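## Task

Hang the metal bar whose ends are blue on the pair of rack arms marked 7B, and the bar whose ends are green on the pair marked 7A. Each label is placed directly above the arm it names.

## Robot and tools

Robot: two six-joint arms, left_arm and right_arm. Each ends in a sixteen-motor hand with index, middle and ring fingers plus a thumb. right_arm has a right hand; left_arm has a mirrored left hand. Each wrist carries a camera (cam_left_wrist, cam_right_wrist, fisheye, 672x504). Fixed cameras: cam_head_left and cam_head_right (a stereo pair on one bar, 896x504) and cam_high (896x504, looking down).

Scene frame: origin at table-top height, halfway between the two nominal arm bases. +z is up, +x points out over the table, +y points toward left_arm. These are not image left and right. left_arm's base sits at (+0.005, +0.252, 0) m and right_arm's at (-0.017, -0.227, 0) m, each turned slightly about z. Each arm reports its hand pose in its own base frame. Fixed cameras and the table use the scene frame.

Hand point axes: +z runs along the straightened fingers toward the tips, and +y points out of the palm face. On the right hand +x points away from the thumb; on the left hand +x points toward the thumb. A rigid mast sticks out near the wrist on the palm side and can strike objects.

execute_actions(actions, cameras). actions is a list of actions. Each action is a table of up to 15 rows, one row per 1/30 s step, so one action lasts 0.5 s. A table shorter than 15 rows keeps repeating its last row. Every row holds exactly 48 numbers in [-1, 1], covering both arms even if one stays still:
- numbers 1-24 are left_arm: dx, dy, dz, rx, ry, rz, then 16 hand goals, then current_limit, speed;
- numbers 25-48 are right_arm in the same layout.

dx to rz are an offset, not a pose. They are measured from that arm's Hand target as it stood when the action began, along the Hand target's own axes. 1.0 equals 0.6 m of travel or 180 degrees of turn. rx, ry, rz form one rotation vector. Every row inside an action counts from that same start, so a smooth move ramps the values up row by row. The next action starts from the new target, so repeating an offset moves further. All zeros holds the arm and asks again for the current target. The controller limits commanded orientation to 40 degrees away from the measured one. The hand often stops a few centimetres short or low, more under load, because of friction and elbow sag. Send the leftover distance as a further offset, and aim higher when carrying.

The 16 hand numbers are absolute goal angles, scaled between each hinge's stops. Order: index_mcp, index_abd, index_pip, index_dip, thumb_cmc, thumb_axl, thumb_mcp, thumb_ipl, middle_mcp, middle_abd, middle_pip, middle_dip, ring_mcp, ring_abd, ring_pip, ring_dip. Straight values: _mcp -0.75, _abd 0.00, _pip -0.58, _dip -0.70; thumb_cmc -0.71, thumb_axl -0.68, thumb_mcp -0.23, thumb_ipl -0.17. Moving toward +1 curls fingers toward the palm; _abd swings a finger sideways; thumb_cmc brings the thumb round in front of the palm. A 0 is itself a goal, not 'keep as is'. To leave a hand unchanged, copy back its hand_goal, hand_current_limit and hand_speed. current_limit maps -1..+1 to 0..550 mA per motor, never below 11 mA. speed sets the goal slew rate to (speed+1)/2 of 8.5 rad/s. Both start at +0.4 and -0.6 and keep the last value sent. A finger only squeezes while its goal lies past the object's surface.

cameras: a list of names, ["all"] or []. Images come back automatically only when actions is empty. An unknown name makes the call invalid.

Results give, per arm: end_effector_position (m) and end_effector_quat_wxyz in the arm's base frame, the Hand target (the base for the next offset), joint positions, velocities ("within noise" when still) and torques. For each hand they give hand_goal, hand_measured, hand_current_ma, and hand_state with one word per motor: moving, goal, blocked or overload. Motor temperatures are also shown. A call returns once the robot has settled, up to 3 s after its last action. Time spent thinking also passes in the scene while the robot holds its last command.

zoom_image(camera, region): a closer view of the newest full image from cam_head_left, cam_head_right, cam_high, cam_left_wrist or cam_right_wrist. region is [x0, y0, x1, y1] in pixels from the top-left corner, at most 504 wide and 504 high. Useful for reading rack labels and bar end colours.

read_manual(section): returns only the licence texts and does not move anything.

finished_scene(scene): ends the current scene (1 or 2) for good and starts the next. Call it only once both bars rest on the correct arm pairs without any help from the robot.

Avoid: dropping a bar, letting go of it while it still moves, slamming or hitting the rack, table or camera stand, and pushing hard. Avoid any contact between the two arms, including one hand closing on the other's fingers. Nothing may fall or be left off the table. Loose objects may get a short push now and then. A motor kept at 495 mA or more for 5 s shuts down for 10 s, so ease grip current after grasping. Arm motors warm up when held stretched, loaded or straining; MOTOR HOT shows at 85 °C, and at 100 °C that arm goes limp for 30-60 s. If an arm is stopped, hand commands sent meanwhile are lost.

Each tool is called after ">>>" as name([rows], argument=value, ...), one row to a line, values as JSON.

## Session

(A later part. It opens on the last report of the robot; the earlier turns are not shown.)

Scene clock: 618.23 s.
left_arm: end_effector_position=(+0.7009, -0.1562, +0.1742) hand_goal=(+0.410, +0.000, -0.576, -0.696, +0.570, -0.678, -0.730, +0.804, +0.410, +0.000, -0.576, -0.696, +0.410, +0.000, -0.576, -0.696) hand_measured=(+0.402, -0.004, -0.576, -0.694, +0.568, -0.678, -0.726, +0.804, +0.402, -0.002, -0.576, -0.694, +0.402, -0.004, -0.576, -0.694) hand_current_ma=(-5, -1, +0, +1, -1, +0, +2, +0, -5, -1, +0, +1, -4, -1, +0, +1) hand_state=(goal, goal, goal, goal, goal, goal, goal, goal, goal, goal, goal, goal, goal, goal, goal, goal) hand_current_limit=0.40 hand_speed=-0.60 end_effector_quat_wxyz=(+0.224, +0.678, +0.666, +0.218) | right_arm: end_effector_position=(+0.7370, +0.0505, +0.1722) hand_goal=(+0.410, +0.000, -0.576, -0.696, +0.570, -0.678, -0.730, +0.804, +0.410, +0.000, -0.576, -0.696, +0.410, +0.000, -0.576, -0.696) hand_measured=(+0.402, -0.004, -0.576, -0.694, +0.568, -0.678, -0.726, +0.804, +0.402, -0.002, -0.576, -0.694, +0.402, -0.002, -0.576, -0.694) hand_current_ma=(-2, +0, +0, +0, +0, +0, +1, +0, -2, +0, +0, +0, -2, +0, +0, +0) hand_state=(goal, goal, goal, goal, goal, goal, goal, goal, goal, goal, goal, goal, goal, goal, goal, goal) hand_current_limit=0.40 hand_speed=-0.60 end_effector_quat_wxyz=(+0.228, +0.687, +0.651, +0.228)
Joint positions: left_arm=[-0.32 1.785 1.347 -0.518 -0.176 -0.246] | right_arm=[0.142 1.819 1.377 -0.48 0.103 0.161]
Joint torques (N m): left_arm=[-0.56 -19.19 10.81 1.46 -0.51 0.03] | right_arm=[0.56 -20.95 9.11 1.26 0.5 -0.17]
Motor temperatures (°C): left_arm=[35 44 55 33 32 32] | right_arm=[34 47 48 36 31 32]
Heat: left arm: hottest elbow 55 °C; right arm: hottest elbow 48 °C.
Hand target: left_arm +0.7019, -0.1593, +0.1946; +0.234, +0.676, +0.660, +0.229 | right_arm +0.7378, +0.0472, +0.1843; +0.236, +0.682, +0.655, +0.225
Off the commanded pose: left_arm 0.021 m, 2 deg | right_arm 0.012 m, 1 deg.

>>> execute_actions([
  [[0,0.0072,-0.0098,0,0,0,0.411,0,-0.576,-0.696,0.571,-0.678,-0.73,0.805,0.411,0,-0.576,-0.696,0.411,0,-0.576,-0.696,0.4,-0.6,0,0.0072,-0.0098,0,0,0,0.411,0,-0.576,-0.696,0.571,-0.678,-0.73,0.805,0.411,0,-0.576,-0.696,0.411,0,-0.576,-0.696,0.4,-0.6]],
])

>>> execute_actions([
  [[0,0.0072,-0.0098,0,0,0,0.411,0,-0.576,-0.696,0.571,-0.678,-0.73,0.805,0.411,0,-0.576,-0.696,0.411,0,-0.576,-0.696,0.4,-0.6,0,0.0072,-0.0098,0,0,0,0.411,0,-0.576,-0.696,0.571,-0.678,-0.73,0.805,0.411,0,-0.576,-0.696,0.411,0,-0.576,-0.696,0.4,-0.6]],
], cameras=["cam_head_left","cam_high"])

>>> zoom_image(camera="cam_head_left", region=[340, 95, 560, 215])

>>> zoom_image(camera="cam_high", region=[290, 130, 370, 370])

Scene clock: 629.80 s.
left_arm: end_effector_position=(+0.6997, -0.1559, +0.1772) hand_goal=(+0.410, +0.000, -0.576, -0.696, +0.570, -0.678, -0.730, +0.804, +0.410, +0.000, -0.576, -0.696, +0.410, +0.000, -0.576, -0.696) hand_measured=(+0.402, -0.004, -0.576, -0.694, +0.568, -0.678, -0.726, +0.804, +0.402, -0.002, -0.576, -0.694, +0.402, -0.004, -0.576, -0.694) hand_current_ma=(-5, -1, +0, +1, -1, +0, +2, +0, -5, -1, +0, +1, -4, -1, +0, +1) hand_state=(goal, goal, goal, goal, goal, goal, goal, goal, goal, goal, goal, goal, goal, goal, goal, goal) hand_current_limit=0.40 hand_speed=-0.60 end_effector_quat_wxyz=(+0.224, +0.678, +0.666, +0.218) | right_arm: end_effector_position=(+0.7343, +0.0501, +0.1742) hand_goal=(+0.410, +0.000, -0.576, -0.696, +0.570, -0.678, -0.730, +0.804, +0.410, +0.000, -0.576, -0.696, +0.410, +0.000, -0.576, -0.696) hand_measured=(+0.402, -0.004, -0.576, -0.694, +0.568, -0.678, -0.726, +0.804, +0.402, -0.002, -0.576, -0.694, +0.402, -0.002, -0.576, -0.694) hand_current_ma=(-2, +0, +0, +0, +0, +0, +1, +0, -2, +0, +0, +0, -2, +0, +0, +0) hand_state=(goal, goal, goal, goal, goal, goal, goal, goal, goal, goal, goal, goal, goal, goal, goal, goal) hand_current_limit=0.40 hand_speed=-0.60 end_effector_quat_wxyz=(+0.225, +0.688, +0.652, +0.224)
Joint positions: left_arm=[-0.32 1.779 1.347 -0.525 -0.176 -0.246] | right_arm=[0.142 1.811 1.377 -0.497 0.103 0.161]
Joint torques (N m): left_arm=[-0.67 -19.31 11.66 1.01 -0.51 0.03] | right_arm=[0.67 -20.84 9.85 1.26 0.51 -0.19]
Motor temperatures (°C): left_arm=[35 45 55 33 32 32] | right_arm=[34 46 48 36 31 32]
Heat: left arm: hottest elbow 55 °C; right arm: hottest elbow 48 °C.
Hand target: left_arm +0.7016, -0.1593, +0.2019; +0.234, +0.676, +0.660, +0.229 | right_arm +0.7375, +0.0472, +0.1915; +0.236, +0.682, +0.655, +0.225
Off the commanded pose: left_arm 0.025 m, 2 deg | right_arm 0.018 m, 1 deg.

Scene clock: 630.70 s.
left_arm: end_effector_position=(+0.6969, -0.1549, +0.1802) hand_goal=(+0.410, +0.000, -0.576, -0.696, +0.570, -0.678, -0.730, +0.804, +0.410, +0.000, -0.576, -0.696, +0.410, +0.000, -0.576, -0.696) hand_measured=(+0.402, -0.004, -0.576, -0.694, +0.568, -0.678, -0.726, +0.804, +0.402, -0.002, -0.576, -0.694, +0.402, -0.004, -0.576, -0.694) hand_current_ma=(-5, -1, +0, +1, -1, +0, +2, +0, -5, -1, +0, +1, -4, -1, +0, +1) hand_state=(goal, goal, goal, goal, goal, goal, goal, goal, goal, goal, goal, goal, goal, goal, goal, goal) hand_current_limit=0.40 hand_speed=-0.60 end_effector_quat_wxyz=(+0.220, +0.679, +0.666, +0.217) | right_arm: end_effector_position=(+0.7313, +0.0485, +0.1758) hand_goal=(+0.410, +0.000, -0.576, -0.696, +0.570, -0.678, -0.730, +0.804, +0.410, +0.000, -0.576, -0.696, +0.410, +0.000, -0.576, -0.696) hand_measured=(+0.402, -0.004, -0.576, -0.694, +0.568, -0.678, -0.726, +0.804, +0.402, -0.002, -0.576, -0.694, +0.402, -0.002, -0.576, -0.694) hand_current_ma=(-2, +0, +0, +0, +0, +0, +1, +0, -2, +0, +0, +0, -2, +0, +0, +0) hand_state=(goal, goal, goal, goal, goal, goal, goal, goal, goal, goal, goal, goal, goal, goal, goal, goal) hand_current_limit=0.40 hand_speed=-0.60 end_effector_quat_wxyz=(+0.222, +0.690, +0.653, +0.220)
Joint positions: left_arm=[-0.32 1.77 1.347 -0.541 -0.176 -0.246] | right_arm=[0.14 1.804 1.377 -0.516 0.103 0.161]
Joint torques (N m): left_arm=[-0.67 -19.08 12.51 0.96 -0.51 0.02] | right_arm=[0.79 -20.6 10.5 1.28 0.52 -0.19]
Motor temperatures (°C): left_arm=[35 45 55 33 32 32] | right_arm=[34 46 48 36 31 32]
Heat: left arm: hottest elbow 55 °C; right arm: hottest elbow 48 °C.
Hand target: left_arm +0.7014, -0.1593, +0.2092; +0.234, +0.676, +0.660, +0.229 | right_arm +0.7373, +0.0472, +0.1988; +0.236, +0.682, +0.655, +0.225
Off the commanded pose: left_arm 0.030 m, 2 deg | right_arm 0.024 m, 2 deg.
Images, in order (width x height): cam_head_left 896x504, cam_high 896x504.

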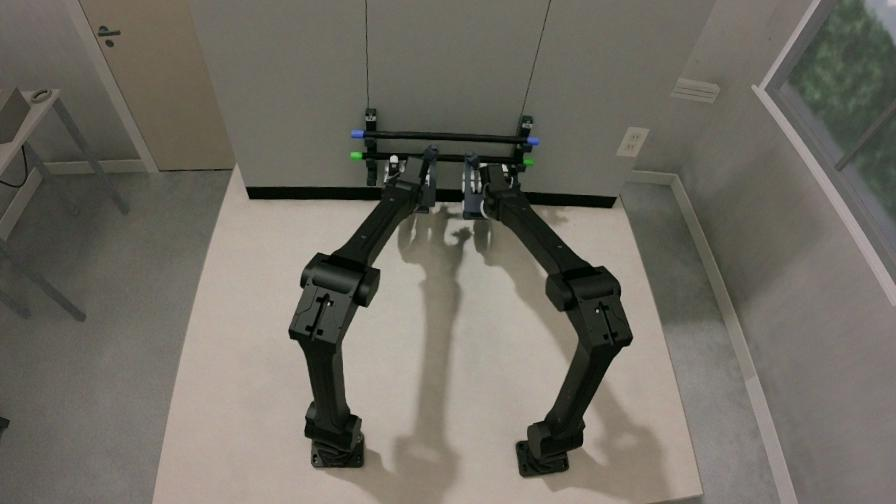

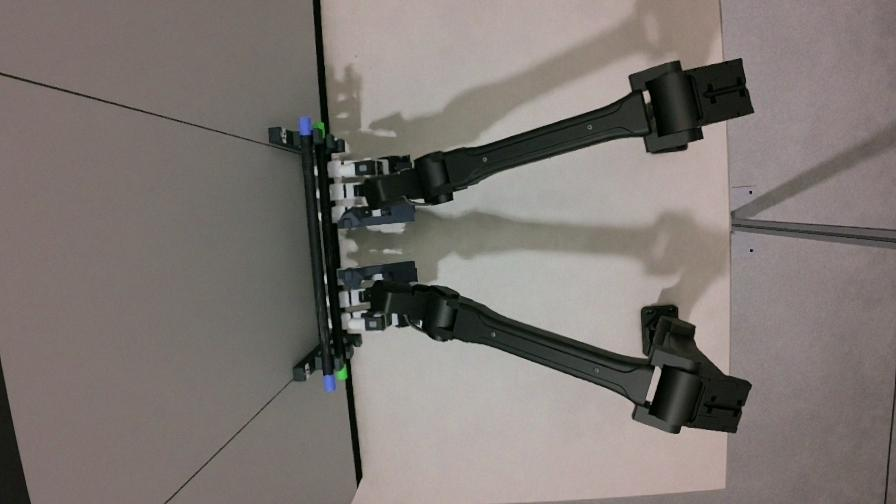

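Scaled by 2.291.

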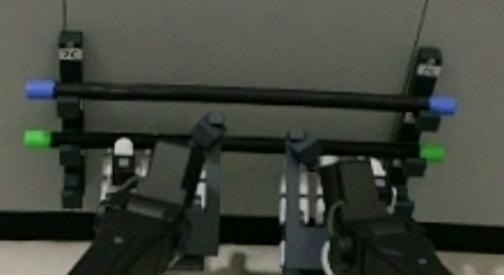

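Scaled by 2.100.

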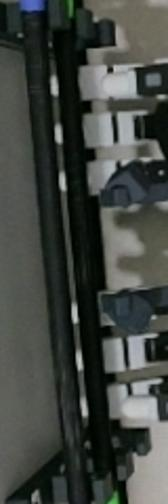

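>>> execute_actions([
  [[0,0.0115,-0.0066,0,0,0,0.411,0,-0.576,-0.696,0.571,-0.678,-0.73,0.805,0.411,0,-0.576,-0.696,0.411,0,-0.576,-0.696,0.4,-0.6,0,0.0115,-0.0066,0,0,0,0.411,0,-0.576,-0.696,0.571,-0.678,-0.73,0.805,0.411,0,-0.576,-0.696,0.411,0,-0.576,-0.696,0.4,-0.6]],
])

>>> execute_actions([
  [[0,0.0115,-0.0066,0,0,0,0.411,0,-0.576,-0.696,0.571,-0.678,-0.73,0.805,0.411,0,-0.576,-0.696,0.411,0,-0.576,-0.696,0.4,-0.6,0,0.0115,-0.0066,0,0,0,0.411,0,-0.576,-0.696,0.571,-0.678,-0.73,0.805,0.411,0,-0.576,-0.696,0.411,0,-0.576,-0.696,0.4,-0.6]],
], cameras=["cam_head_left","cam_high"])

>>> zoom_image(camera="cam_head_left", region=[340, 95, 560, 215])

>>> zoom_image(camera="cam_high", region=[290, 130, 370, 370])

Scene clock: 649.53 s.
left_arm: end_effector_position=(+0.6940, -0.1540, +0.1763) hand_goal=(+0.410, +0.000, -0.576, -0.696, +0.570, -0.678, -0.730, +0.804, +0.410, +0.000, -0.576, -0.696, +0.410, +0.000, -0.576, -0.696) hand_measured=(+0.402, -0.004, -0.576, -0.694, +0.568, -0.678, -0.726, +0.804, +0.402, -0.002, -0.576, -0.694, +0.402, -0.004, -0.576, -0.694) hand_current_ma=(-5, -1, +0, +1, -1, +0, +2, +0, -5, -1, +0, +1, -4, -1, +0, +1) hand_state=(goal, goal, goal, goal, goal, goal, goal, goal, goal, goal, goal, goal, goal, goal, goal, goal) hand_current_limit=0.40 hand_speed=-0.60 end_effector_quat_wxyz=(+0.212, +0.681, +0.668, +0.212) | right_arm: end_effector_position=(+0.7282, +0.0481, +0.1727) hand_goal=(+0.410, +0.000, -0.576, -0.696, +0.570, -0.678, -0.730, +0.804, +0.410, +0.000, -0.576, -0.696, +0.410, +0.000, -0.576, -0.696) hand_measured=(+0.402, -0.004, -0.576, -0.694, +0.568, -0.678, -0.726, +0.804, +0.402, -0.002, -0.576, -0.694, +0.402, -0.002, -0.576, -0.694) hand_current_ma=(-2, +0, +0, +0, +0, +0, +1, +0, -2, +0, +0, +0, -2, +0, +0, +0) hand_state=(goal, goal, goal, goal, goal, goal, goal, goal, goal, goal, goal, goal, goal, goal, goal, goal) hand_current_limit=0.40 hand_speed=-0.60 end_effector_quat_wxyz=(+0.217, +0.691, +0.656, +0.212)
Joint positions: left_arm=[-0.32 1.77 1.347 -0.561 -0.176 -0.246] | right_arm=[0.14 1.802 1.377 -0.536 0.103 0.161]
Joint torques (N m): left_arm=[-0.56 -19.25 14.13 0.92 -0.48 0.03] | right_arm=[0.5 -20.48 12.08 1.29 0.49 -0.19]
Motor temperatures (°C): left_arm=[35 45 55 33 32 32] | right_arm=[34 48 49 36 31 32]
Heat: left arm: hottest elbow 55 °C; right arm: hottest elbow 49 °C.
Hand target: left_arm +0.7044, -0.1594, +0.2165; +0.234, +0.676, +0.660, +0.229 | right_arm +0.7403, +0.0471, +0.2062; +0.236, +0.682, +0.655, +0.225
Off the commanded pose: left_arm 0.042 m, 3 deg | right_arm 0.036 m, 3 deg.

Scene clock: 650.67 s.
left_arm: end_effector_position=(+0.6909, -0.1529, +0.1745) hand_goal=(+0.410, +0.000, -0.576, -0.696, +0.570, -0.678, -0.730, +0.804, +0.410, +0.000, -0.576, -0.696, +0.410, +0.000, -0.576, -0.696) hand_measured=(+0.402, -0.004, -0.576, -0.694, +0.568, -0.678, -0.726, +0.804, +0.402, -0.002, -0.576, -0.694, +0.402, -0.004, -0.576, -0.694) hand_current_ma=(-5, -1, +0, +1, -1, +0, +2, +0, -5, -1, +0, +1, -4, -1, +0, +1) hand_state=(goal, goal, goal, goal, goal, goal, goal, goal, goal, goal, goal, goal, goal, goal, goal, goal) hand_current_limit=0.40 hand_speed=-0.60 end_effector_quat_wxyz=(+0.205, +0.684, +0.669, +0.209) | right_arm: end_effector_position=(+0.7253, +0.0477, +0.1701) hand_goal=(+0.410, +0.000, -0.576, -0.696, +0.570, -0.678, -0.730, +0.804, +0.410, +0.000, -0.576, -0.696, +0.410, +0.000, -0.576, -0.696) hand_measured=(+0.402, -0.004, -0.576, -0.694, +0.568, -0.678, -0.726, +0.804, +0.402, -0.002, -0.576, -0.694, +0.402, -0.002, -0.576, -0.694) hand_current_ma=(-2, +0, +0, +0, +0, +0, +1, +0, -2, +0, +0, +0, -2, +0, +0, +0) hand_state=(goal, goal, goal, goal, goal, goal, goal, goal, goal, goal, goal, goal, goal, goal, goal, goal) hand_current_limit=0.40 hand_speed=-0.60 end_effector_quat_wxyz=(+0.213, +0.693, +0.658, +0.206)
Joint positions: left_arm=[-0.32 1.767 1.347 -0.581 -0.176 -0.246] | right_arm=[0.14 1.801 1.377 -0.554 0.103 0.161]
Joint torques (N m): left_arm=[-0.32 -19.19 15.66 0.88 -0.44 0.04] | right_arm=[0.44 -20.84 13.45 1.2 0.51 -0.19]
Motor temperatures (°C): left_arm=[35 45 55 33 32 32] | right_arm=[34 48 50 36 31 32]
Heat: left arm: hottest elbow 55 °C; right arm: hottest elbow 50 °C.
Hand target: left_arm +0.7074, -0.1594, +0.2239; +0.234, +0.676, +0.660, +0.229 | right_arm +0.7433, +0.0470, +0.2136; +0.236, +0.682, +0.655, +0.225
Off the commanded pose: left_arm 0.052 m, 4 deg | right_arm 0.047 m, 4 deg.
Images, in order (width x height): cam_head_left 896x504, cam_high 896x504.

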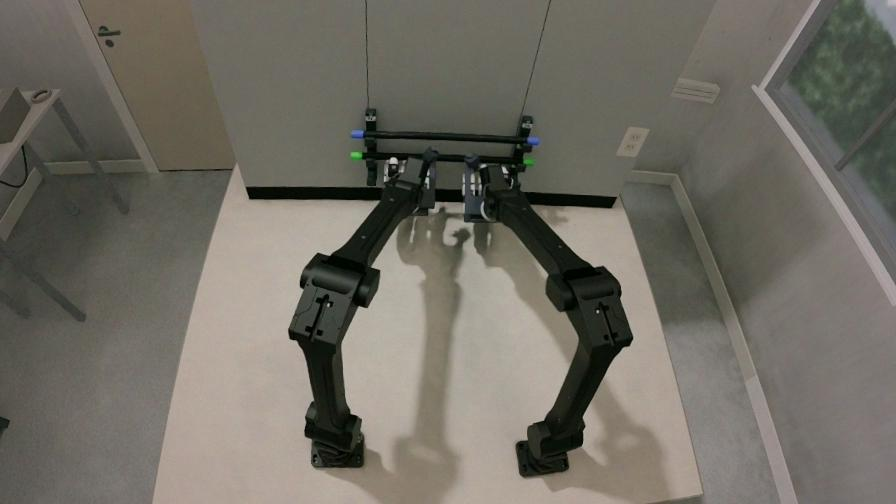

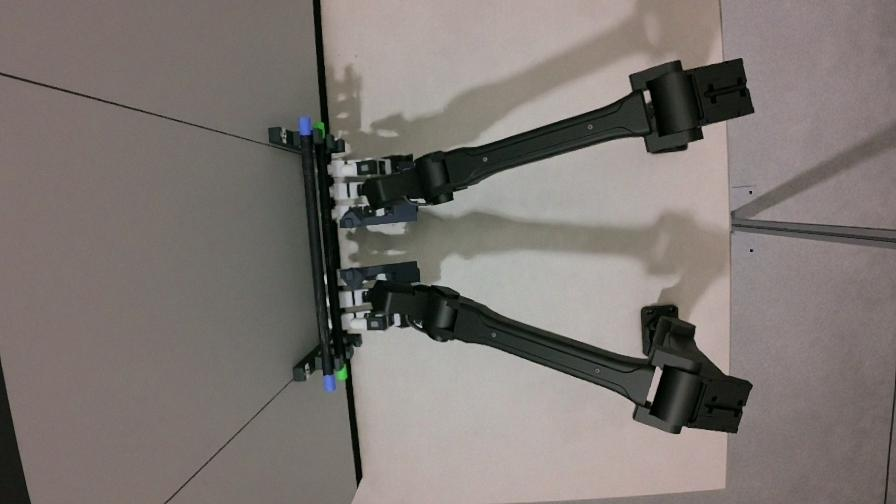

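Scaled by 2.291.

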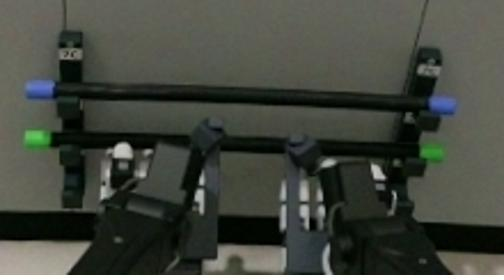

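Scaled by 2.100.

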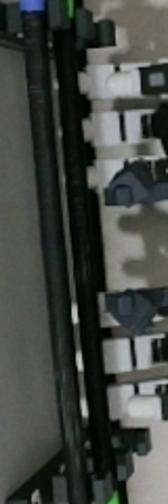

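>>> execute_actions([
  [[0,0.0062,-0.0079,0,0,0,0.411,0,-0.576,-0.696,0.571,-0.678,-0.73,0.805,0.411,0,-0.576,-0.696,0.411,0,-0.576,-0.696,0.4,-0.6,0,0.0062,-0.0079,0,0,0,0.411,0,-0.576,-0.696,0.571,-0.678,-0.73,0.805,0.411,0,-0.576,-0.696,0.411,0,-0.576,-0.696,0.4,-0.6]],
])

>>> execute_actions([
  [[0,0.0062,-0.0079,0,0,0,0.411,0,-0.576,-0.696,0.571,-0.678,-0.73,0.805,0.411,0,-0.576,-0.696,0.411,0,-0.576,-0.696,0.4,-0.6,0,0.0062,-0.0079,0,0,0,0.411,0,-0.576,-0.696,0.571,-0.678,-0.73,0.805,0.411,0,-0.576,-0.696,0.411,0,-0.576,-0.696,0.4,-0.6]],
])

Scene clock: 664.13 s.
left_arm: end_effector_position=(+0.6885, -0.1521, +0.1771) hand_goal=(+0.410, +0.000, -0.576, -0.696, +0.570, -0.678, -0.730, +0.804, +0.410, +0.000, -0.576, -0.696, +0.410, +0.000, -0.576, -0.696) hand_measured=(+0.402, -0.004, -0.576, -0.694, +0.568, -0.678, -0.726, +0.804, +0.402, -0.002, -0.576, -0.694, +0.402, -0.004, -0.576, -0.694) hand_current_ma=(-5, -1, +0, +1, -1, +0, +2, +0, -5, -1, +0, +1, -5, -1, +0, +1) hand_state=(goal, goal, goal, goal, goal, goal, goal, goal, goal, goal, goal, goal, goal, goal, goal, goal) hand_current_limit=0.40 hand_speed=-0.60 end_effector_quat_wxyz=(+0.202, +0.685, +0.669, +0.207) | right_arm: end_effector_position=(+0.7259, +0.0489, +0.1783) hand_goal=(+0.410, +0.000, -0.576, -0.696, +0.570, -0.678, -0.730, +0.804, +0.410, +0.000, -0.576, -0.696, +0.410, +0.000, -0.576, -0.696) hand_measured=(+0.402, -0.004, -0.576, -0.694, +0.568, -0.678, -0.726, +0.804, +0.402, -0.002, -0.576, -0.694, +0.402, -0.002, -0.576, -0.694) hand_current_ma=(-2, +0, +0, +0, +0, +0, +1, +0, -2, +0, +0, +0, -2, +0, +0, +0) hand_state=(goal, goal, goal, goal, goal, goal, goal, goal, goal, goal, goal, goal, goal, goal, goal, goal) hand_current_limit=0.40 hand_speed=-0.60 end_effector_quat_wxyz=(+0.213, +0.692, +0.658, +0.207)
Joint positions: left_arm=[-0.32 1.759 1.347 -0.595 -0.176 -0.246] | right_arm=[0.142 1.793 1.388 -0.569 0.103 0.161]
Joint torques (N m): left_arm=[-0.32 -18.84 16.44 0.9 -0.45 0.04] | right_arm=[0.44 -20.37 13.52 1.22 0.5 -0.2]
Motor temperatures (°C): left_arm=[35 44 56 33 32 32] | right_arm=[34 47 52 36 31 32]
Heat: left arm: hottest elbow 56 °C; right arm: hottest elbow 52 °C.
Hand target: left_arm +0.7074, -0.1594, +0.2299; +0.234, +0.676, +0.660, +0.229 | right_arm +0.7433, +0.0470, +0.2196; +0.236, +0.682, +0.655, +0.225
Off the commanded pose: left_arm 0.057 m, 5 deg | right_arm 0.045 m, 4 deg.

Scene clock: 665.23 s.
left_arm: end_effector_position=(+0.6881, -0.1520, +0.1825) hand_goal=(+0.410, +0.000, -0.576, -0.696, +0.570, -0.678, -0.730, +0.804, +0.410, +0.000, -0.576, -0.696, +0.410, +0.000, -0.576, -0.696) hand_measured=(+0.402, -0.004, -0.576, -0.694, +0.568, -0.678, -0.726, +0.804, +0.402, -0.002, -0.576, -0.694, +0.402, -0.004, -0.576, -0.694) hand_current_ma=(-5, -1, +0, +1, -1, +0, +2, +0, -5, -1, +0, +1, -5, -1, +0, +1) hand_state=(goal, goal, goal, goal, goal, goal, goal, goal, goal, goal, goal, goal, goal, goal, goal, goal) hand_current_limit=0.40 hand_speed=-0.60 end_effector_quat_wxyz=(+0.202, +0.685, +0.669, +0.207) | right_arm: end_effector_position=(+0.7264, +0.0478, +0.1828) hand_goal=(+0.410, +0.000, -0.576, -0.696, +0.570, -0.678, -0.730, +0.804, +0.410, +0.000, -0.576, -0.696, +0.410, +0.000, -0.576, -0.696) hand_measured=(+0.402, -0.004, -0.576, -0.694, +0.568, -0.678, -0.726, +0.804, +0.402, -0.002, -0.576, -0.694, +0.402, -0.002, -0.576, -0.694) hand_current_ma=(-2, +0, +0, +0, +0, +0, +1, +0, -2, +0, +0, +0, -2, +0, +0, +0) hand_state=(goal, goal, goal, goal, goal, goal, goal, goal, goal, goal, goal, goal, goal, goal, goal, goal) hand_current_limit=0.40 hand_speed=-0.60 end_effector_quat_wxyz=(+0.213, +0.693, +0.657, +0.207)
Joint positions: left_arm=[-0.32 1.753 1.355 -0.611 -0.176 -0.246] | right_arm=[0.14 1.79 1.397 -0.583 0.103 0.161]
Joint torques (N m): left_arm=[-0.38 -18.84 16.59 0.87 -0.45 0.03] | right_arm=[0.56 -20.6 13.59 1.24 0.48 -0.19]
Motor temperatures (°C): left_arm=[35 44 57 33 32 32] | right_arm=[34 47 52 36 31 32]
Heat: left arm: hottest elbow 57 °C; right arm: hottest elbow 52 °C.
Hand target: left_arm +0.7074, -0.1594, +0.2360; +0.234, +0.676, +0.660, +0.229 | right_arm +0.7433, +0.0470, +0.2256; +0.236, +0.682, +0.655, +0.225
Off the commanded pose: left_arm 0.057 m, 5 deg | right_arm 0.046 m, 4 deg.

>>> execute_actions([
  [[0,0.0082,-0.0063,0,0,0,0.411,0,-0.576,-0.696,0.571,-0.678,-0.73,0.805,0.411,0,-0.576,-0.696,0.411,0,-0.576,-0.696,0.4,-0.6,0,0.0062,-0.0079,0,0,0,0.411,0,-0.576,-0.696,0.571,-0.678,-0.73,0.805,0.411,0,-0.576,-0.696,0.411,0,-0.576,-0.696,0.4,-0.6]],
])

>>> execute_actions([
  [[0,0.0082,-0.0063,0,0,0,0.411,0,-0.576,-0.696,0.571,-0.678,-0.73,0.805,0.411,0,-0.576,-0.696,0.411,0,-0.576,-0.696,0.4,-0.6,0,0.0062,-0.0079,0,0,0,0.411,0,-0.576,-0.696,0.571,-0.678,-0.73,0.805,0.411,0,-0.576,-0.696,0.411,0,-0.576,-0.696,0.4,-0.6]],
], cameras=["cam_head_left","cam_high","cam_left_wrist","cam_right_wrist"])

>>> zoom_image(camera="cam_head_left", region=[340, 95, 560, 215])

>>> zoom_image(camera="cam_high", region=[290, 130, 370, 370])

Scene clock: 676.80 s.
left_arm: end_effector_position=(+0.6902, -0.1527, +0.1879) hand_goal=(+0.410, +0.000, -0.576, -0.696, +0.570, -0.678, -0.730, +0.804, +0.410, +0.000, -0.576, -0.696, +0.410, +0.000, -0.576, -0.696) hand_measured=(+0.402, -0.002, -0.576, -0.694, +0.568, -0.678, -0.726, +0.804, +0.402, -0.002, -0.576, -0.694, +0.402, -0.004, -0.576, -0.694) hand_current_ma=(-5, -1, +0, +1, -1, +0, +2, +0, -5, -1, +0, +1, -5, -1, +0, +1) hand_state=(goal, goal, goal, goal, goal, goal, goal, goal, goal, goal, goal, goal, goal, goal, goal, goal) hand_current_limit=0.40 hand_speed=-0.60 end_effector_quat_wxyz=(+0.202, +0.685, +0.669, +0.207) | right_arm: end_effector_position=(+0.7265, +0.0478, +0.1891) hand_goal=(+0.410, +0.000, -0.576, -0.696, +0.570, -0.678, -0.730, +0.804, +0.410, +0.000, -0.576, -0.696, +0.410, +0.000, -0.576, -0.696) hand_measured=(+0.402, -0.004, -0.576, -0.694, +0.568, -0.678, -0.726, +0.804, +0.402, -0.002, -0.576, -0.694, +0.402, -0.002, -0.576, -0.694) hand_current_ma=(-2, +0, +0, +0, +0, +0, +1, +0, -2, +0, +0, +0, -2, +0, +0, +0) hand_state=(goal, goal, goal, goal, goal, goal, goal, goal, goal, goal, goal, goal, goal, goal, goal, goal) hand_current_limit=0.40 hand_speed=-0.60 end_effector_quat_wxyz=(+0.213, +0.693, +0.657, +0.207)
Joint positions: left_arm=[-0.32 1.753 1.37 -0.626 -0.176 -0.246] | right_arm=[0.14 1.784 1.406 -0.598 0.103 0.161]
Joint torques (N m): left_arm=[-0.44 -18.84 16.72 0.91 -0.43 0.04] | right_arm=[0.38 -20.48 13.68 1.24 0.5 -0.19]
Motor temperatures (°C): left_arm=[35 44 60 33 32 32] | right_arm=[34 48 51 36 31 32]
Heat: left arm: hottest elbow 60 °C; right arm: hottest elbow 51 °C.
Hand target: left_arm +0.7089, -0.1595, +0.2420; +0.234, +0.676, +0.660, +0.229 | right_arm +0.7433, +0.0470, +0.2317; +0.236, +0.682, +0.655, +0.225
Off the commanded pose: left_arm 0.058 m, 5 deg | right_arm 0.046 m, 4 deg.

Scene clock: 677.73 s.
left_arm: end_effector_position=(+0.6918, -0.1532, +0.1936) hand_goal=(+0.410, +0.000, -0.576, -0.696, +0.570, -0.678, -0.730, +0.804, +0.410, +0.000, -0.576, -0.696, +0.410, +0.000, -0.576, -0.696) hand_measured=(+0.402, -0.002, -0.576, -0.694, +0.568, -0.678, -0.726, +0.804, +0.402, -0.002, -0.576, -0.694, +0.402, -0.004, -0.576, -0.694) hand_current_ma=(-5, -1, +0, +1, -1, +0, +2, +0, -5, -1, +0, +1, -5, -1, +0, +1) hand_state=(goal, goal, goal, goal, goal, goal, goal, goal, goal, goal, goal, goal, goal, goal, goal, goal) hand_current_limit=0.40 hand_speed=-0.60 end_effector_quat_wxyz=(+0.202, +0.685, +0.669, +0.207) | right_arm: end_effector_position=(+0.7266, +0.0490, +0.1947) hand_goal=(+0.410, +0.000, -0.576, -0.696, +0.570, -0.678, -0.730, +0.804, +0.410, +0.000, -0.576, -0.696, +0.410, +0.000, -0.576, -0.696) hand_measured=(+0.402, -0.004, -0.576, -0.694, +0.568, -0.678, -0.726, +0.804, +0.402, -0.002, -0.576, -0.694, +0.402, -0.002, -0.576, -0.694) hand_current_ma=(-2, +0, +0, +0, +0, +0, +1, +0, -2, +0, +0, +0, -2, +0, +0, +0) hand_state=(goal, goal, goal, goal, goal, goal, goal, goal, goal, goal, goal, goal, goal, goal, goal, goal) hand_current_limit=0.40 hand_speed=-0.60 end_effector_quat_wxyz=(+0.213, +0.692, +0.658, +0.207)
Joint positions: left_arm=[-0.32 1.752 1.384 -0.641 -0.176 -0.246] | right_arm=[0.142 1.779 1.416 -0.612 0.103 0.161]
Joint torques (N m): left_arm=[-0.38 -18.84 16.8 0.91 -0.4 0.05] | right_arm=[0.32 -20.25 13.75 1.2 0.5 -0.19]
Motor temperatures (°C): left_arm=[35 44 60 33 32 32] | right_arm=[34 48 52 36 31 32]
Heat: left arm: hottest elbow 60 °C; right arm: hottest elbow 52 °C.
Hand target: left_arm +0.7104, -0.1595, +0.2480; +0.234, +0.676, +0.660, +0.229 | right_arm +0.7433, +0.0471, +0.2377; +0.236, +0.682, +0.655, +0.225
Off the commanded pose: left_arm 0.058 m, 5 deg | right_arm 0.046 m, 4 deg.
camera_calibration:
cam_left_wrist: T_world_to_cam=[[-0.544306, -0.729477, -0.414241, 0.315902], [-0.837561, 0.44482, 0.317217, 0.540151], [-0.0471397, 0.519615, -0.853099, 0.401062], [0, 0, 0, 1]] pos_world=[0.643263, -0.218224, 0.301661]
cam_right_wrist: T_world_to_cam=[[0.470543, -0.81378, 0.341104, -0.331793], [-0.876494, -0.386501, 0.287011, 0.551533], [-0.101727, -0.434026, -0.895138, 0.39235], [0, 0, 0, 1]] pos_world=[0.67945, 0.113452, 0.306087]
Images, in order (width x height): cam_head_left 896x504, cam_high 896x504, cam_left_wrist 672x504, cam_right_wrist 672x504.

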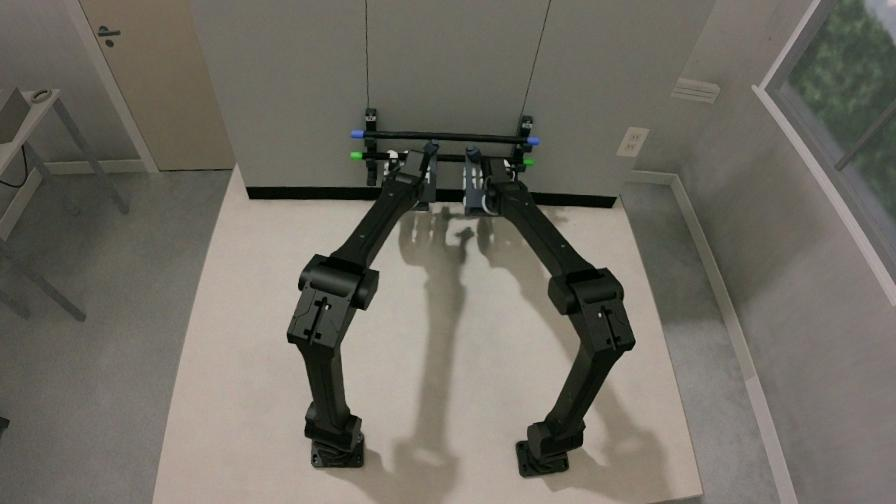

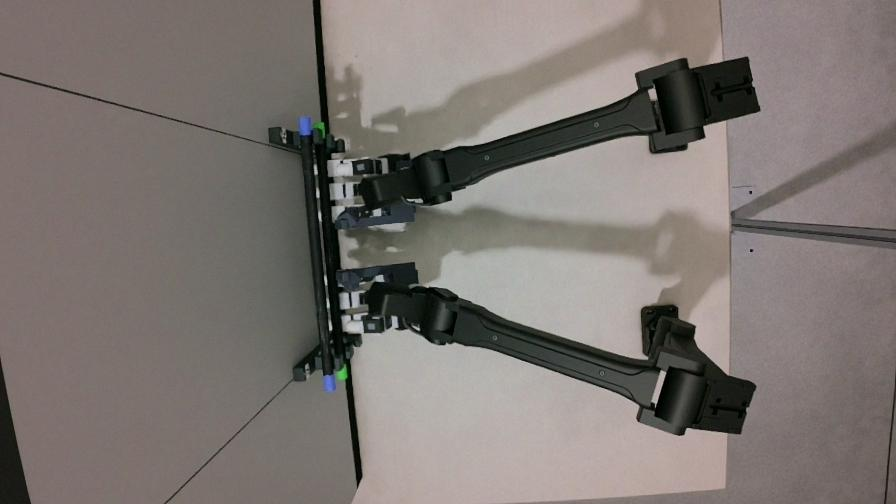

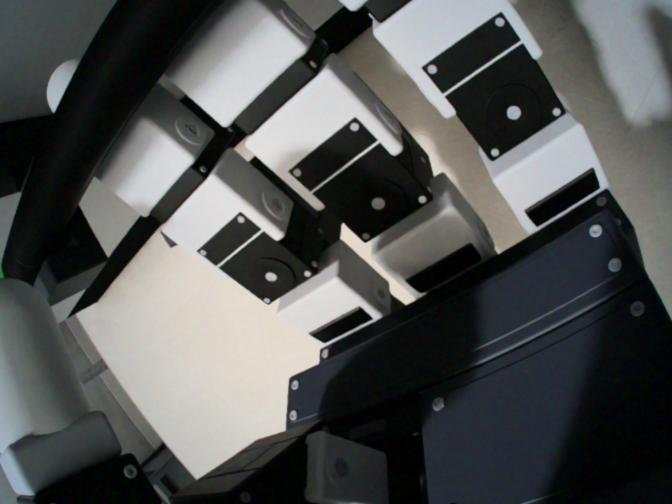

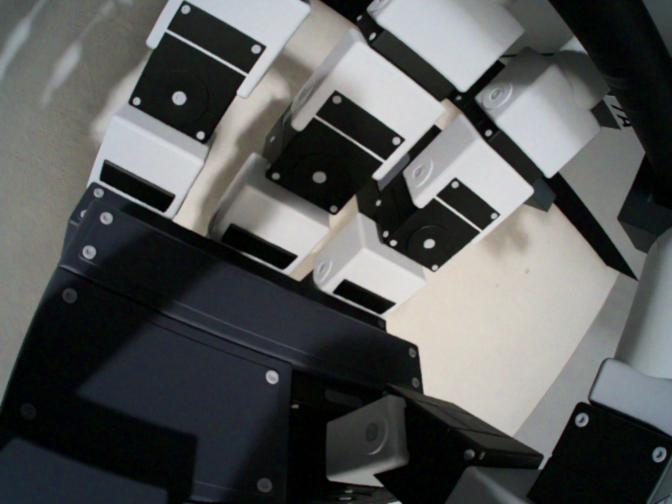

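Scaled by 2.291.

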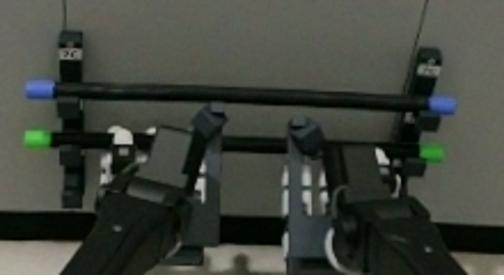

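Scaled by 2.100.

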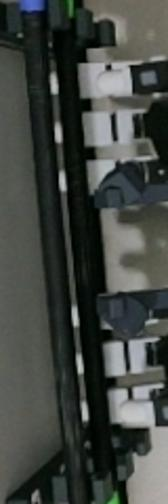

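>>> zoom_image(camera="cam_right_wrist", region=[440, 0, 672, 260])

>>> zoom_image(camera="cam_left_wrist", region=[0, 0, 340, 320])

Scaled by 1.938 from the camera's 672x504 image, which has a finer 960x720 frame.

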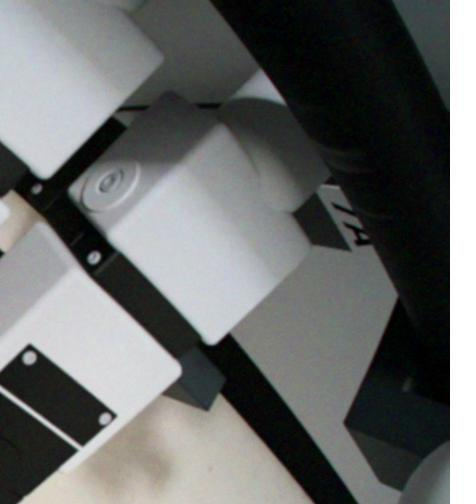

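Scaled by 1.482 from the camera's 672x504 image, which has a finer 960x720 frame.

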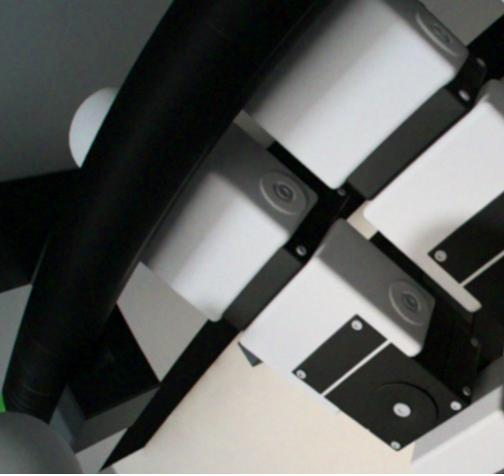

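>>> execute_actions([
  [[0,0,0,0,0,0,0.411,0,-0.576,-0.696,0.571,-0.678,-0.73,0.805,0.411,0,-0.576,-0.696,0.411,0,-0.576,-0.696,0.4,-0.6,0,0.0145,0.0113,0,0,0,0.411,0,-0.576,-0.696,0.571,-0.678,-0.73,0.805,0.411,0,-0.576,-0.696,0.411,0,-0.576,-0.696,0.4,-0.6]],
], cameras=["cam_right_wrist","cam_left_wrist"])

>>> zoom_image(camera="cam_right_wrist", region=[440, 0, 672, 260])

Scene clock: 732.20 s.
left_arm: end_effector_position=(+0.6918, -0.1532, +0.1936) hand_goal=(+0.410, +0.000, -0.576, -0.696, +0.570, -0.678, -0.730, +0.804, +0.410, +0.000, -0.576, -0.696, +0.410, +0.000, -0.576, -0.696) hand_measured=(+0.402, -0.002, -0.576, -0.694, +0.568, -0.678, -0.726, +0.804, +0.402, -0.002, -0.576, -0.694, +0.402, -0.004, -0.576, -0.694) hand_current_ma=(-5, -1, +0, +1, -1, +0, +2, +0, -5, -1, +0, +1, -5, -1, +0, +1) hand_state=(goal, goal, goal, goal, goal, goal, goal, goal, goal, goal, goal, goal, goal, goal, goal, goal) hand_current_limit=0.40 hand_speed=-0.60 end_effector_quat_wxyz=(+0.202, +0.685, +0.669, +0.207) | right_arm: end_effector_position=(+0.7365, +0.0495, +0.2154) hand_goal=(+0.410, +0.000, -0.576, -0.696, +0.570, -0.678, -0.730, +0.804, +0.410, +0.000, -0.576, -0.696, +0.410, +0.000, -0.576, -0.696) hand_measured=(+0.400, -0.004, -0.578, -0.694, +0.568, -0.678, -0.726, +0.804, +0.400, -0.002, -0.578, -0.694, +0.400, -0.002, -0.576, -0.694) hand_current_ma=(-3, +0, +0, +0, +0, +0, +1, +0, -3, +0, +0, +0, -3, +0, +0, +0) hand_state=(goal, goal, goal, goal, goal, goal, goal, goal, goal, goal, goal, goal, goal, goal, goal, goal) hand_current_limit=0.40 hand_speed=-0.60 end_effector_quat_wxyz=(+0.222, +0.689, +0.655, +0.218)
Joint positions: left_arm=[-0.32 1.752 1.384 -0.641 -0.176 -0.246] | right_arm=[0.14 1.779 1.455 -0.621 0.103 0.158]
Joint torques (N m): left_arm=[-0.38 -18.9 16.79 0.92 -0.41 0.05] | right_arm=[0.03 -18.14 13.91 1.17 0.36 -0.18]
Motor temperatures (°C): left_arm=[35 46 61 33 32 32] | right_arm=[34 49 60 36 31 32]
Heat: left arm: hottest elbow 61 °C; right arm: hottest elbow 60 °C.
Hand target: left_arm +0.7104, -0.1595, +0.2480; +0.234, +0.676, +0.660, +0.229 | right_arm +0.7543, +0.0466, +0.2377; +0.236, +0.682, +0.655, +0.225
Off the commanded pose: left_arm 0.058 m, 5 deg | right_arm 0.029 m, 2 deg.
camera_calibration:
cam_left_wrist: T_world_to_cam=[[-0.544306, -0.729477, -0.414241, 0.315902], [-0.837561, 0.44482, 0.317217, 0.540151], [-0.0471397, 0.519615, -0.853099, 0.401062], [0, 0, 0, 1]] pos_world=[0.643263, -0.218224, 0.301661]
cam_right_wrist: T_world_to_cam=[[0.460875, -0.814182, 0.353132, -0.338507], [-0.884367, -0.388122, 0.259337, 0.566333], [-0.0740893, -0.431821, -0.898911, 0.39241], [0, 0, 0, 1]] pos_world=[0.685929, 0.113651, 0.325408]
Images, in order (width x height): cam_left_wrist 672x504, cam_right_wrist 672x504.

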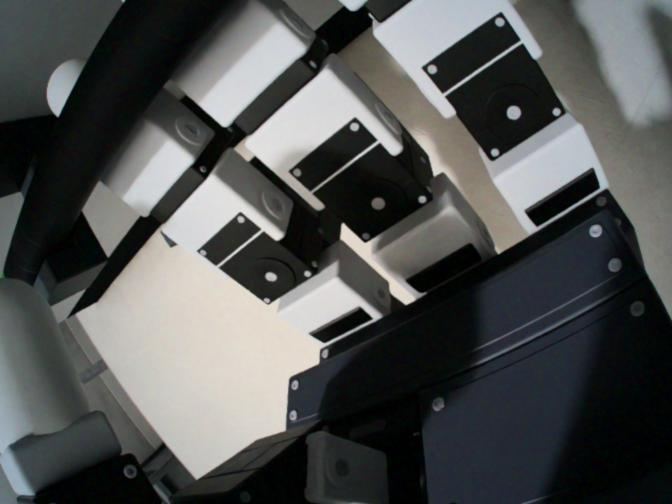

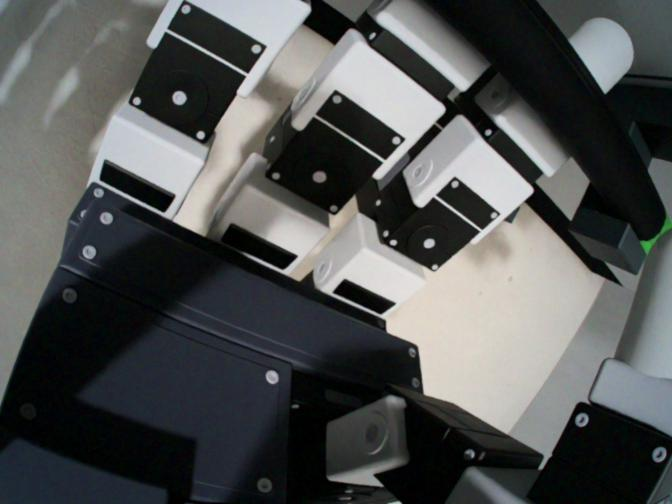

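Scaled by 1.938 from the camera's 672x504 image, which has a finer 960x720 frame.

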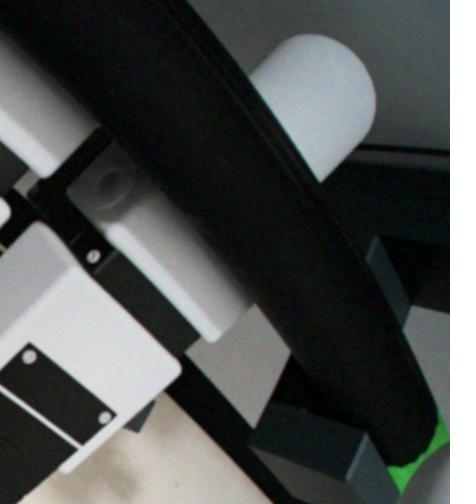

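>>> execute_actions(actions=[])

>>> zoom_image(camera="cam_head_left", region=[340, 95, 560, 215])

>>> zoom_image(camera="cam_head_right", region=[340, 95, 560, 215])

>>> zoom_image(camera="cam_high", region=[270, 100, 370, 250])

Scene clock: 738.30 s.
left_arm: end_effector_position=(+0.6918, -0.1532, +0.1936) hand_goal=(+0.410, +0.000, -0.576, -0.696, +0.570, -0.678, -0.730, +0.804, +0.410, +0.000, -0.576, -0.696, +0.410, +0.000, -0.576, -0.696) hand_measured=(+0.402, -0.002, -0.576, -0.694, +0.568, -0.678, -0.726, +0.804, +0.402, -0.002, -0.576, -0.694, +0.402, -0.004, -0.576, -0.694) hand_current_ma=(-5, -1, +0, +1, -1, +0, +2, +0, -5, -1, +0, +1, -5, -1, +0, +1) hand_state=(goal, goal, goal, goal, goal, goal, goal, goal, goal, goal, goal, goal, goal, goal, goal, goal) hand_current_limit=0.40 hand_speed=-0.60 end_effector_quat_wxyz=(+0.202, +0.685, +0.669, +0.207) | right_arm: end_effector_position=(+0.7365, +0.0495, +0.2154) hand_goal=(+0.410, +0.000, -0.576, -0.696, +0.570, -0.678, -0.730, +0.804, +0.410, +0.000, -0.576, -0.696, +0.410, +0.000, -0.576, -0.696) hand_measured=(+0.400, -0.004, -0.578, -0.694, +0.568, -0.678, -0.726, +0.804, +0.400, -0.002, -0.578, -0.694, +0.400, -0.002, -0.576, -0.694) hand_current_ma=(-3, +0, +0, +0, +0, +0, +1, +0, -3, +0, +0, +0, -3, +0, +0, +0) hand_state=(goal, goal, goal, goal, goal, goal, goal, goal, goal, goal, goal, goal, goal, goal, goal, goal) hand_current_limit=0.40 hand_speed=-0.60 end_effector_quat_wxyz=(+0.222, +0.689, +0.655, +0.218)
Joint positions: left_arm=[-0.32 1.752 1.384 -0.641 -0.176 -0.246] | right_arm=[0.14 1.779 1.455 -0.621 0.103 0.158]
Joint velocities: within noise
Joint torques (N m): left_arm=[-0.44 -18.84 16.8 0.91 -0.4 0.04] | right_arm=[0.38 -18.08 13.98 1.13 0.4 -0.18]
Motor temperatures (°C): left_arm=[35 46 62 33 32 32] | right_arm=[34 49 61 36 31 32]
Heat: left arm: hottest elbow 62 °C; right arm: hottest elbow 61 °C.
Hand target: left_arm +0.7104, -0.1595, +0.2480; +0.234, +0.676, +0.660, +0.229 | right_arm +0.7543, +0.0466, +0.2377; +0.236, +0.682, +0.655, +0.225
Off the commanded pose: left_arm 0.058 m, 5 deg | right_arm 0.029 m, 2 deg.
camera_calibration:
cam_left_wrist: T_world_to_cam=[[-0.544306, -0.729477, -0.414241, 0.315902], [-0.837561, 0.44482, 0.317217, 0.540151], [-0.0471397, 0.519615, -0.853099, 0.401062], [0, 0, 0, 1]] pos_world=[0.643263, -0.218224, 0.301661]
cam_right_wrist: T_world_to_cam=[[0.460875, -0.814182, 0.353132, -0.338507], [-0.884367, -0.388122, 0.259337, 0.566333], [-0.0740893, -0.431821, -0.898911, 0.39241], [0, 0, 0, 1]] pos_world=[0.685929, 0.113651, 0.325408]

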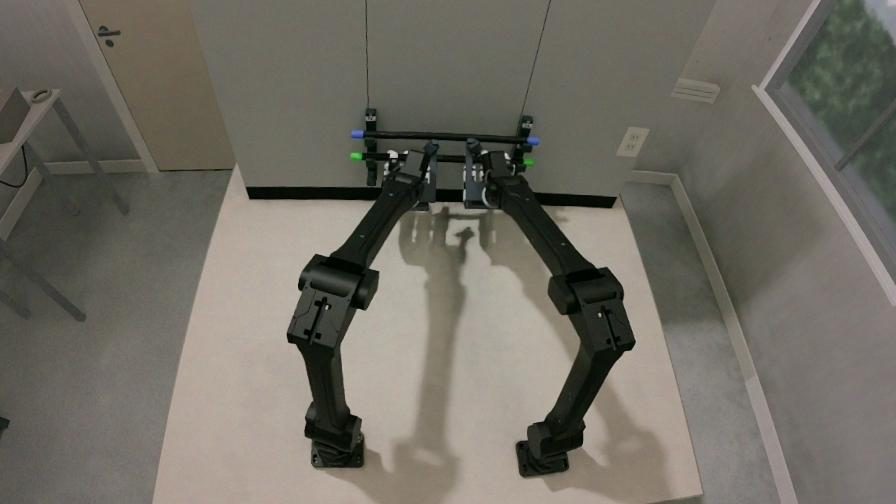

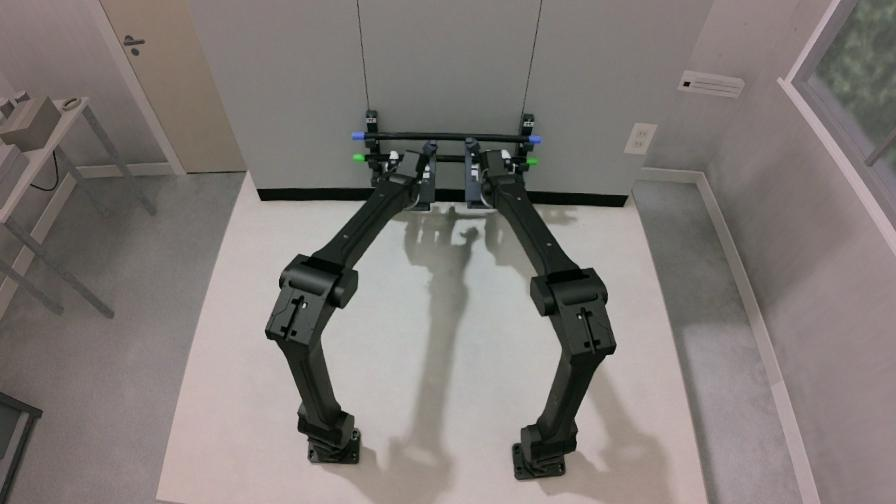

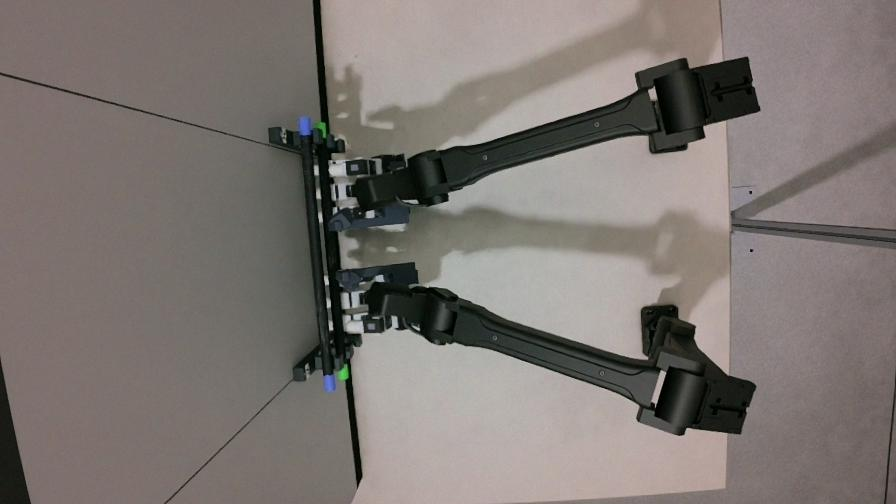

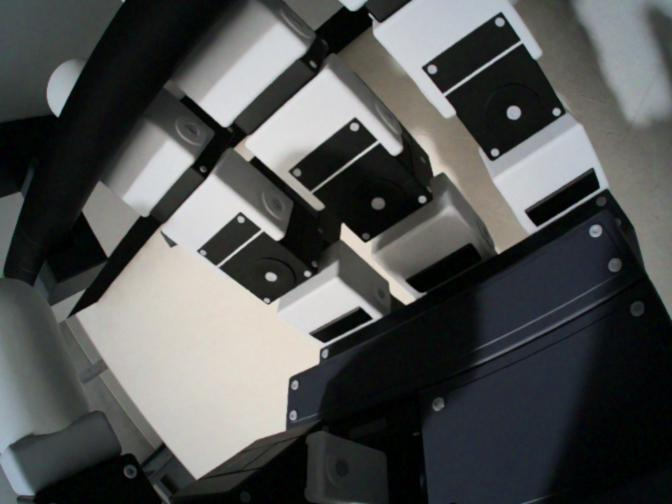

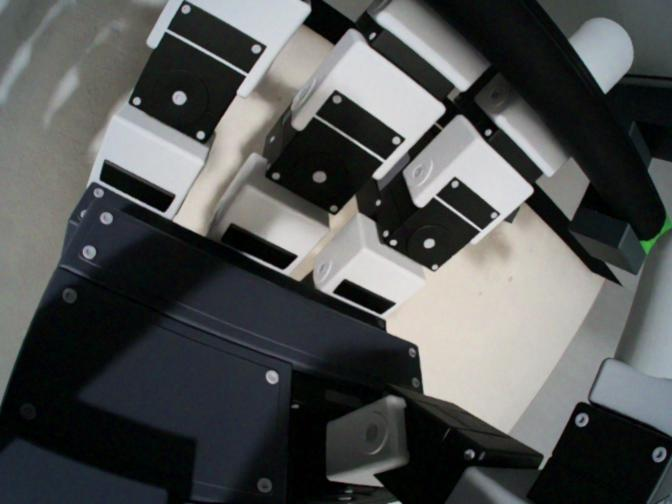

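Scaled by 2.291.

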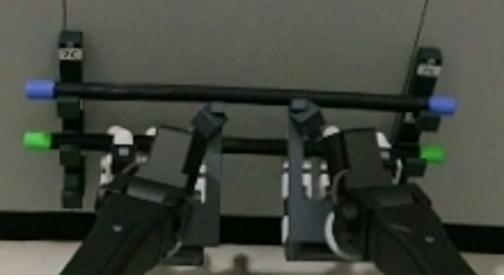

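Scaled by 2.291.

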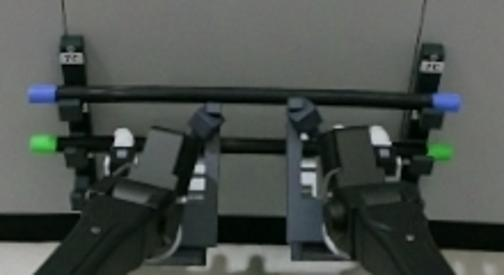

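Scaled by 3.360.

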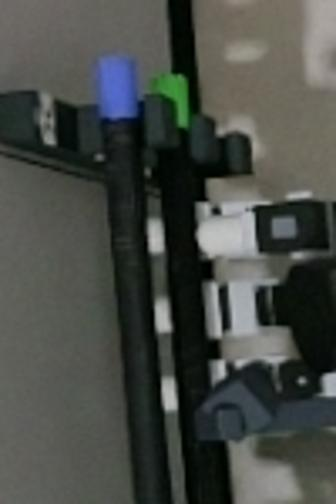

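>>> zoom_image(camera="cam_head_left", region=[480, 95, 580, 200])

>>> zoom_image(camera="cam_head_left", region=[340, 95, 440, 200])

>>> zoom_image(camera="cam_high", region=[255, 100, 365, 170])

>>> zoom_image(camera="cam_high", region=[280, 325, 390, 395])

Scaled by 4.800.

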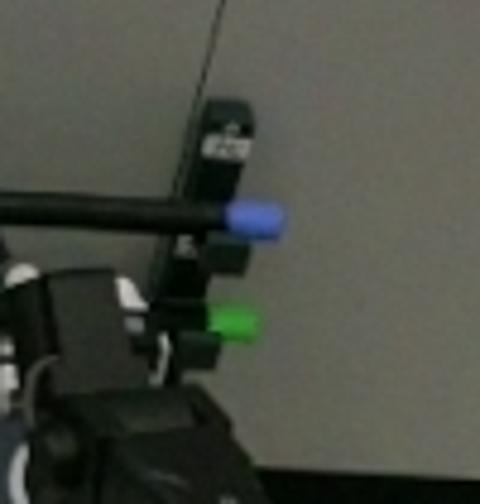

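Scaled by 4.800.

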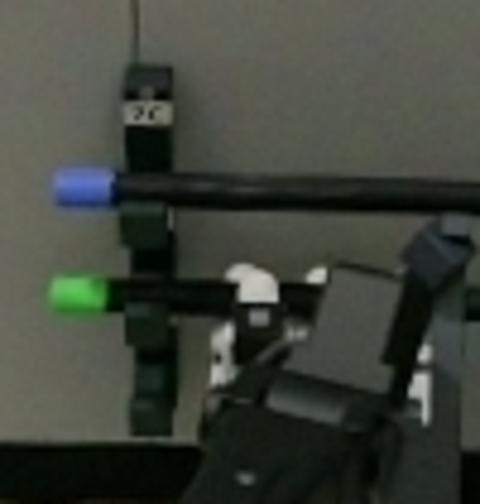

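Scaled by 4.582.

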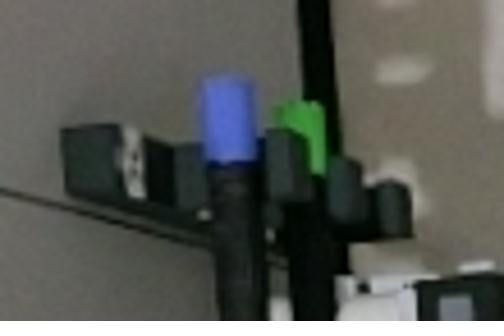

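Scaled by 4.582.

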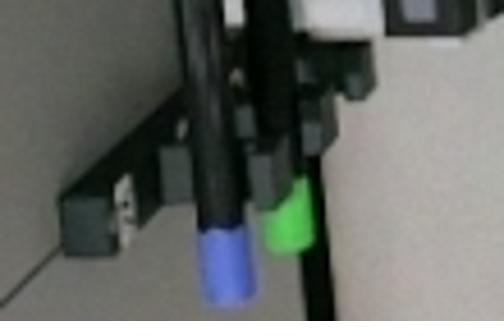

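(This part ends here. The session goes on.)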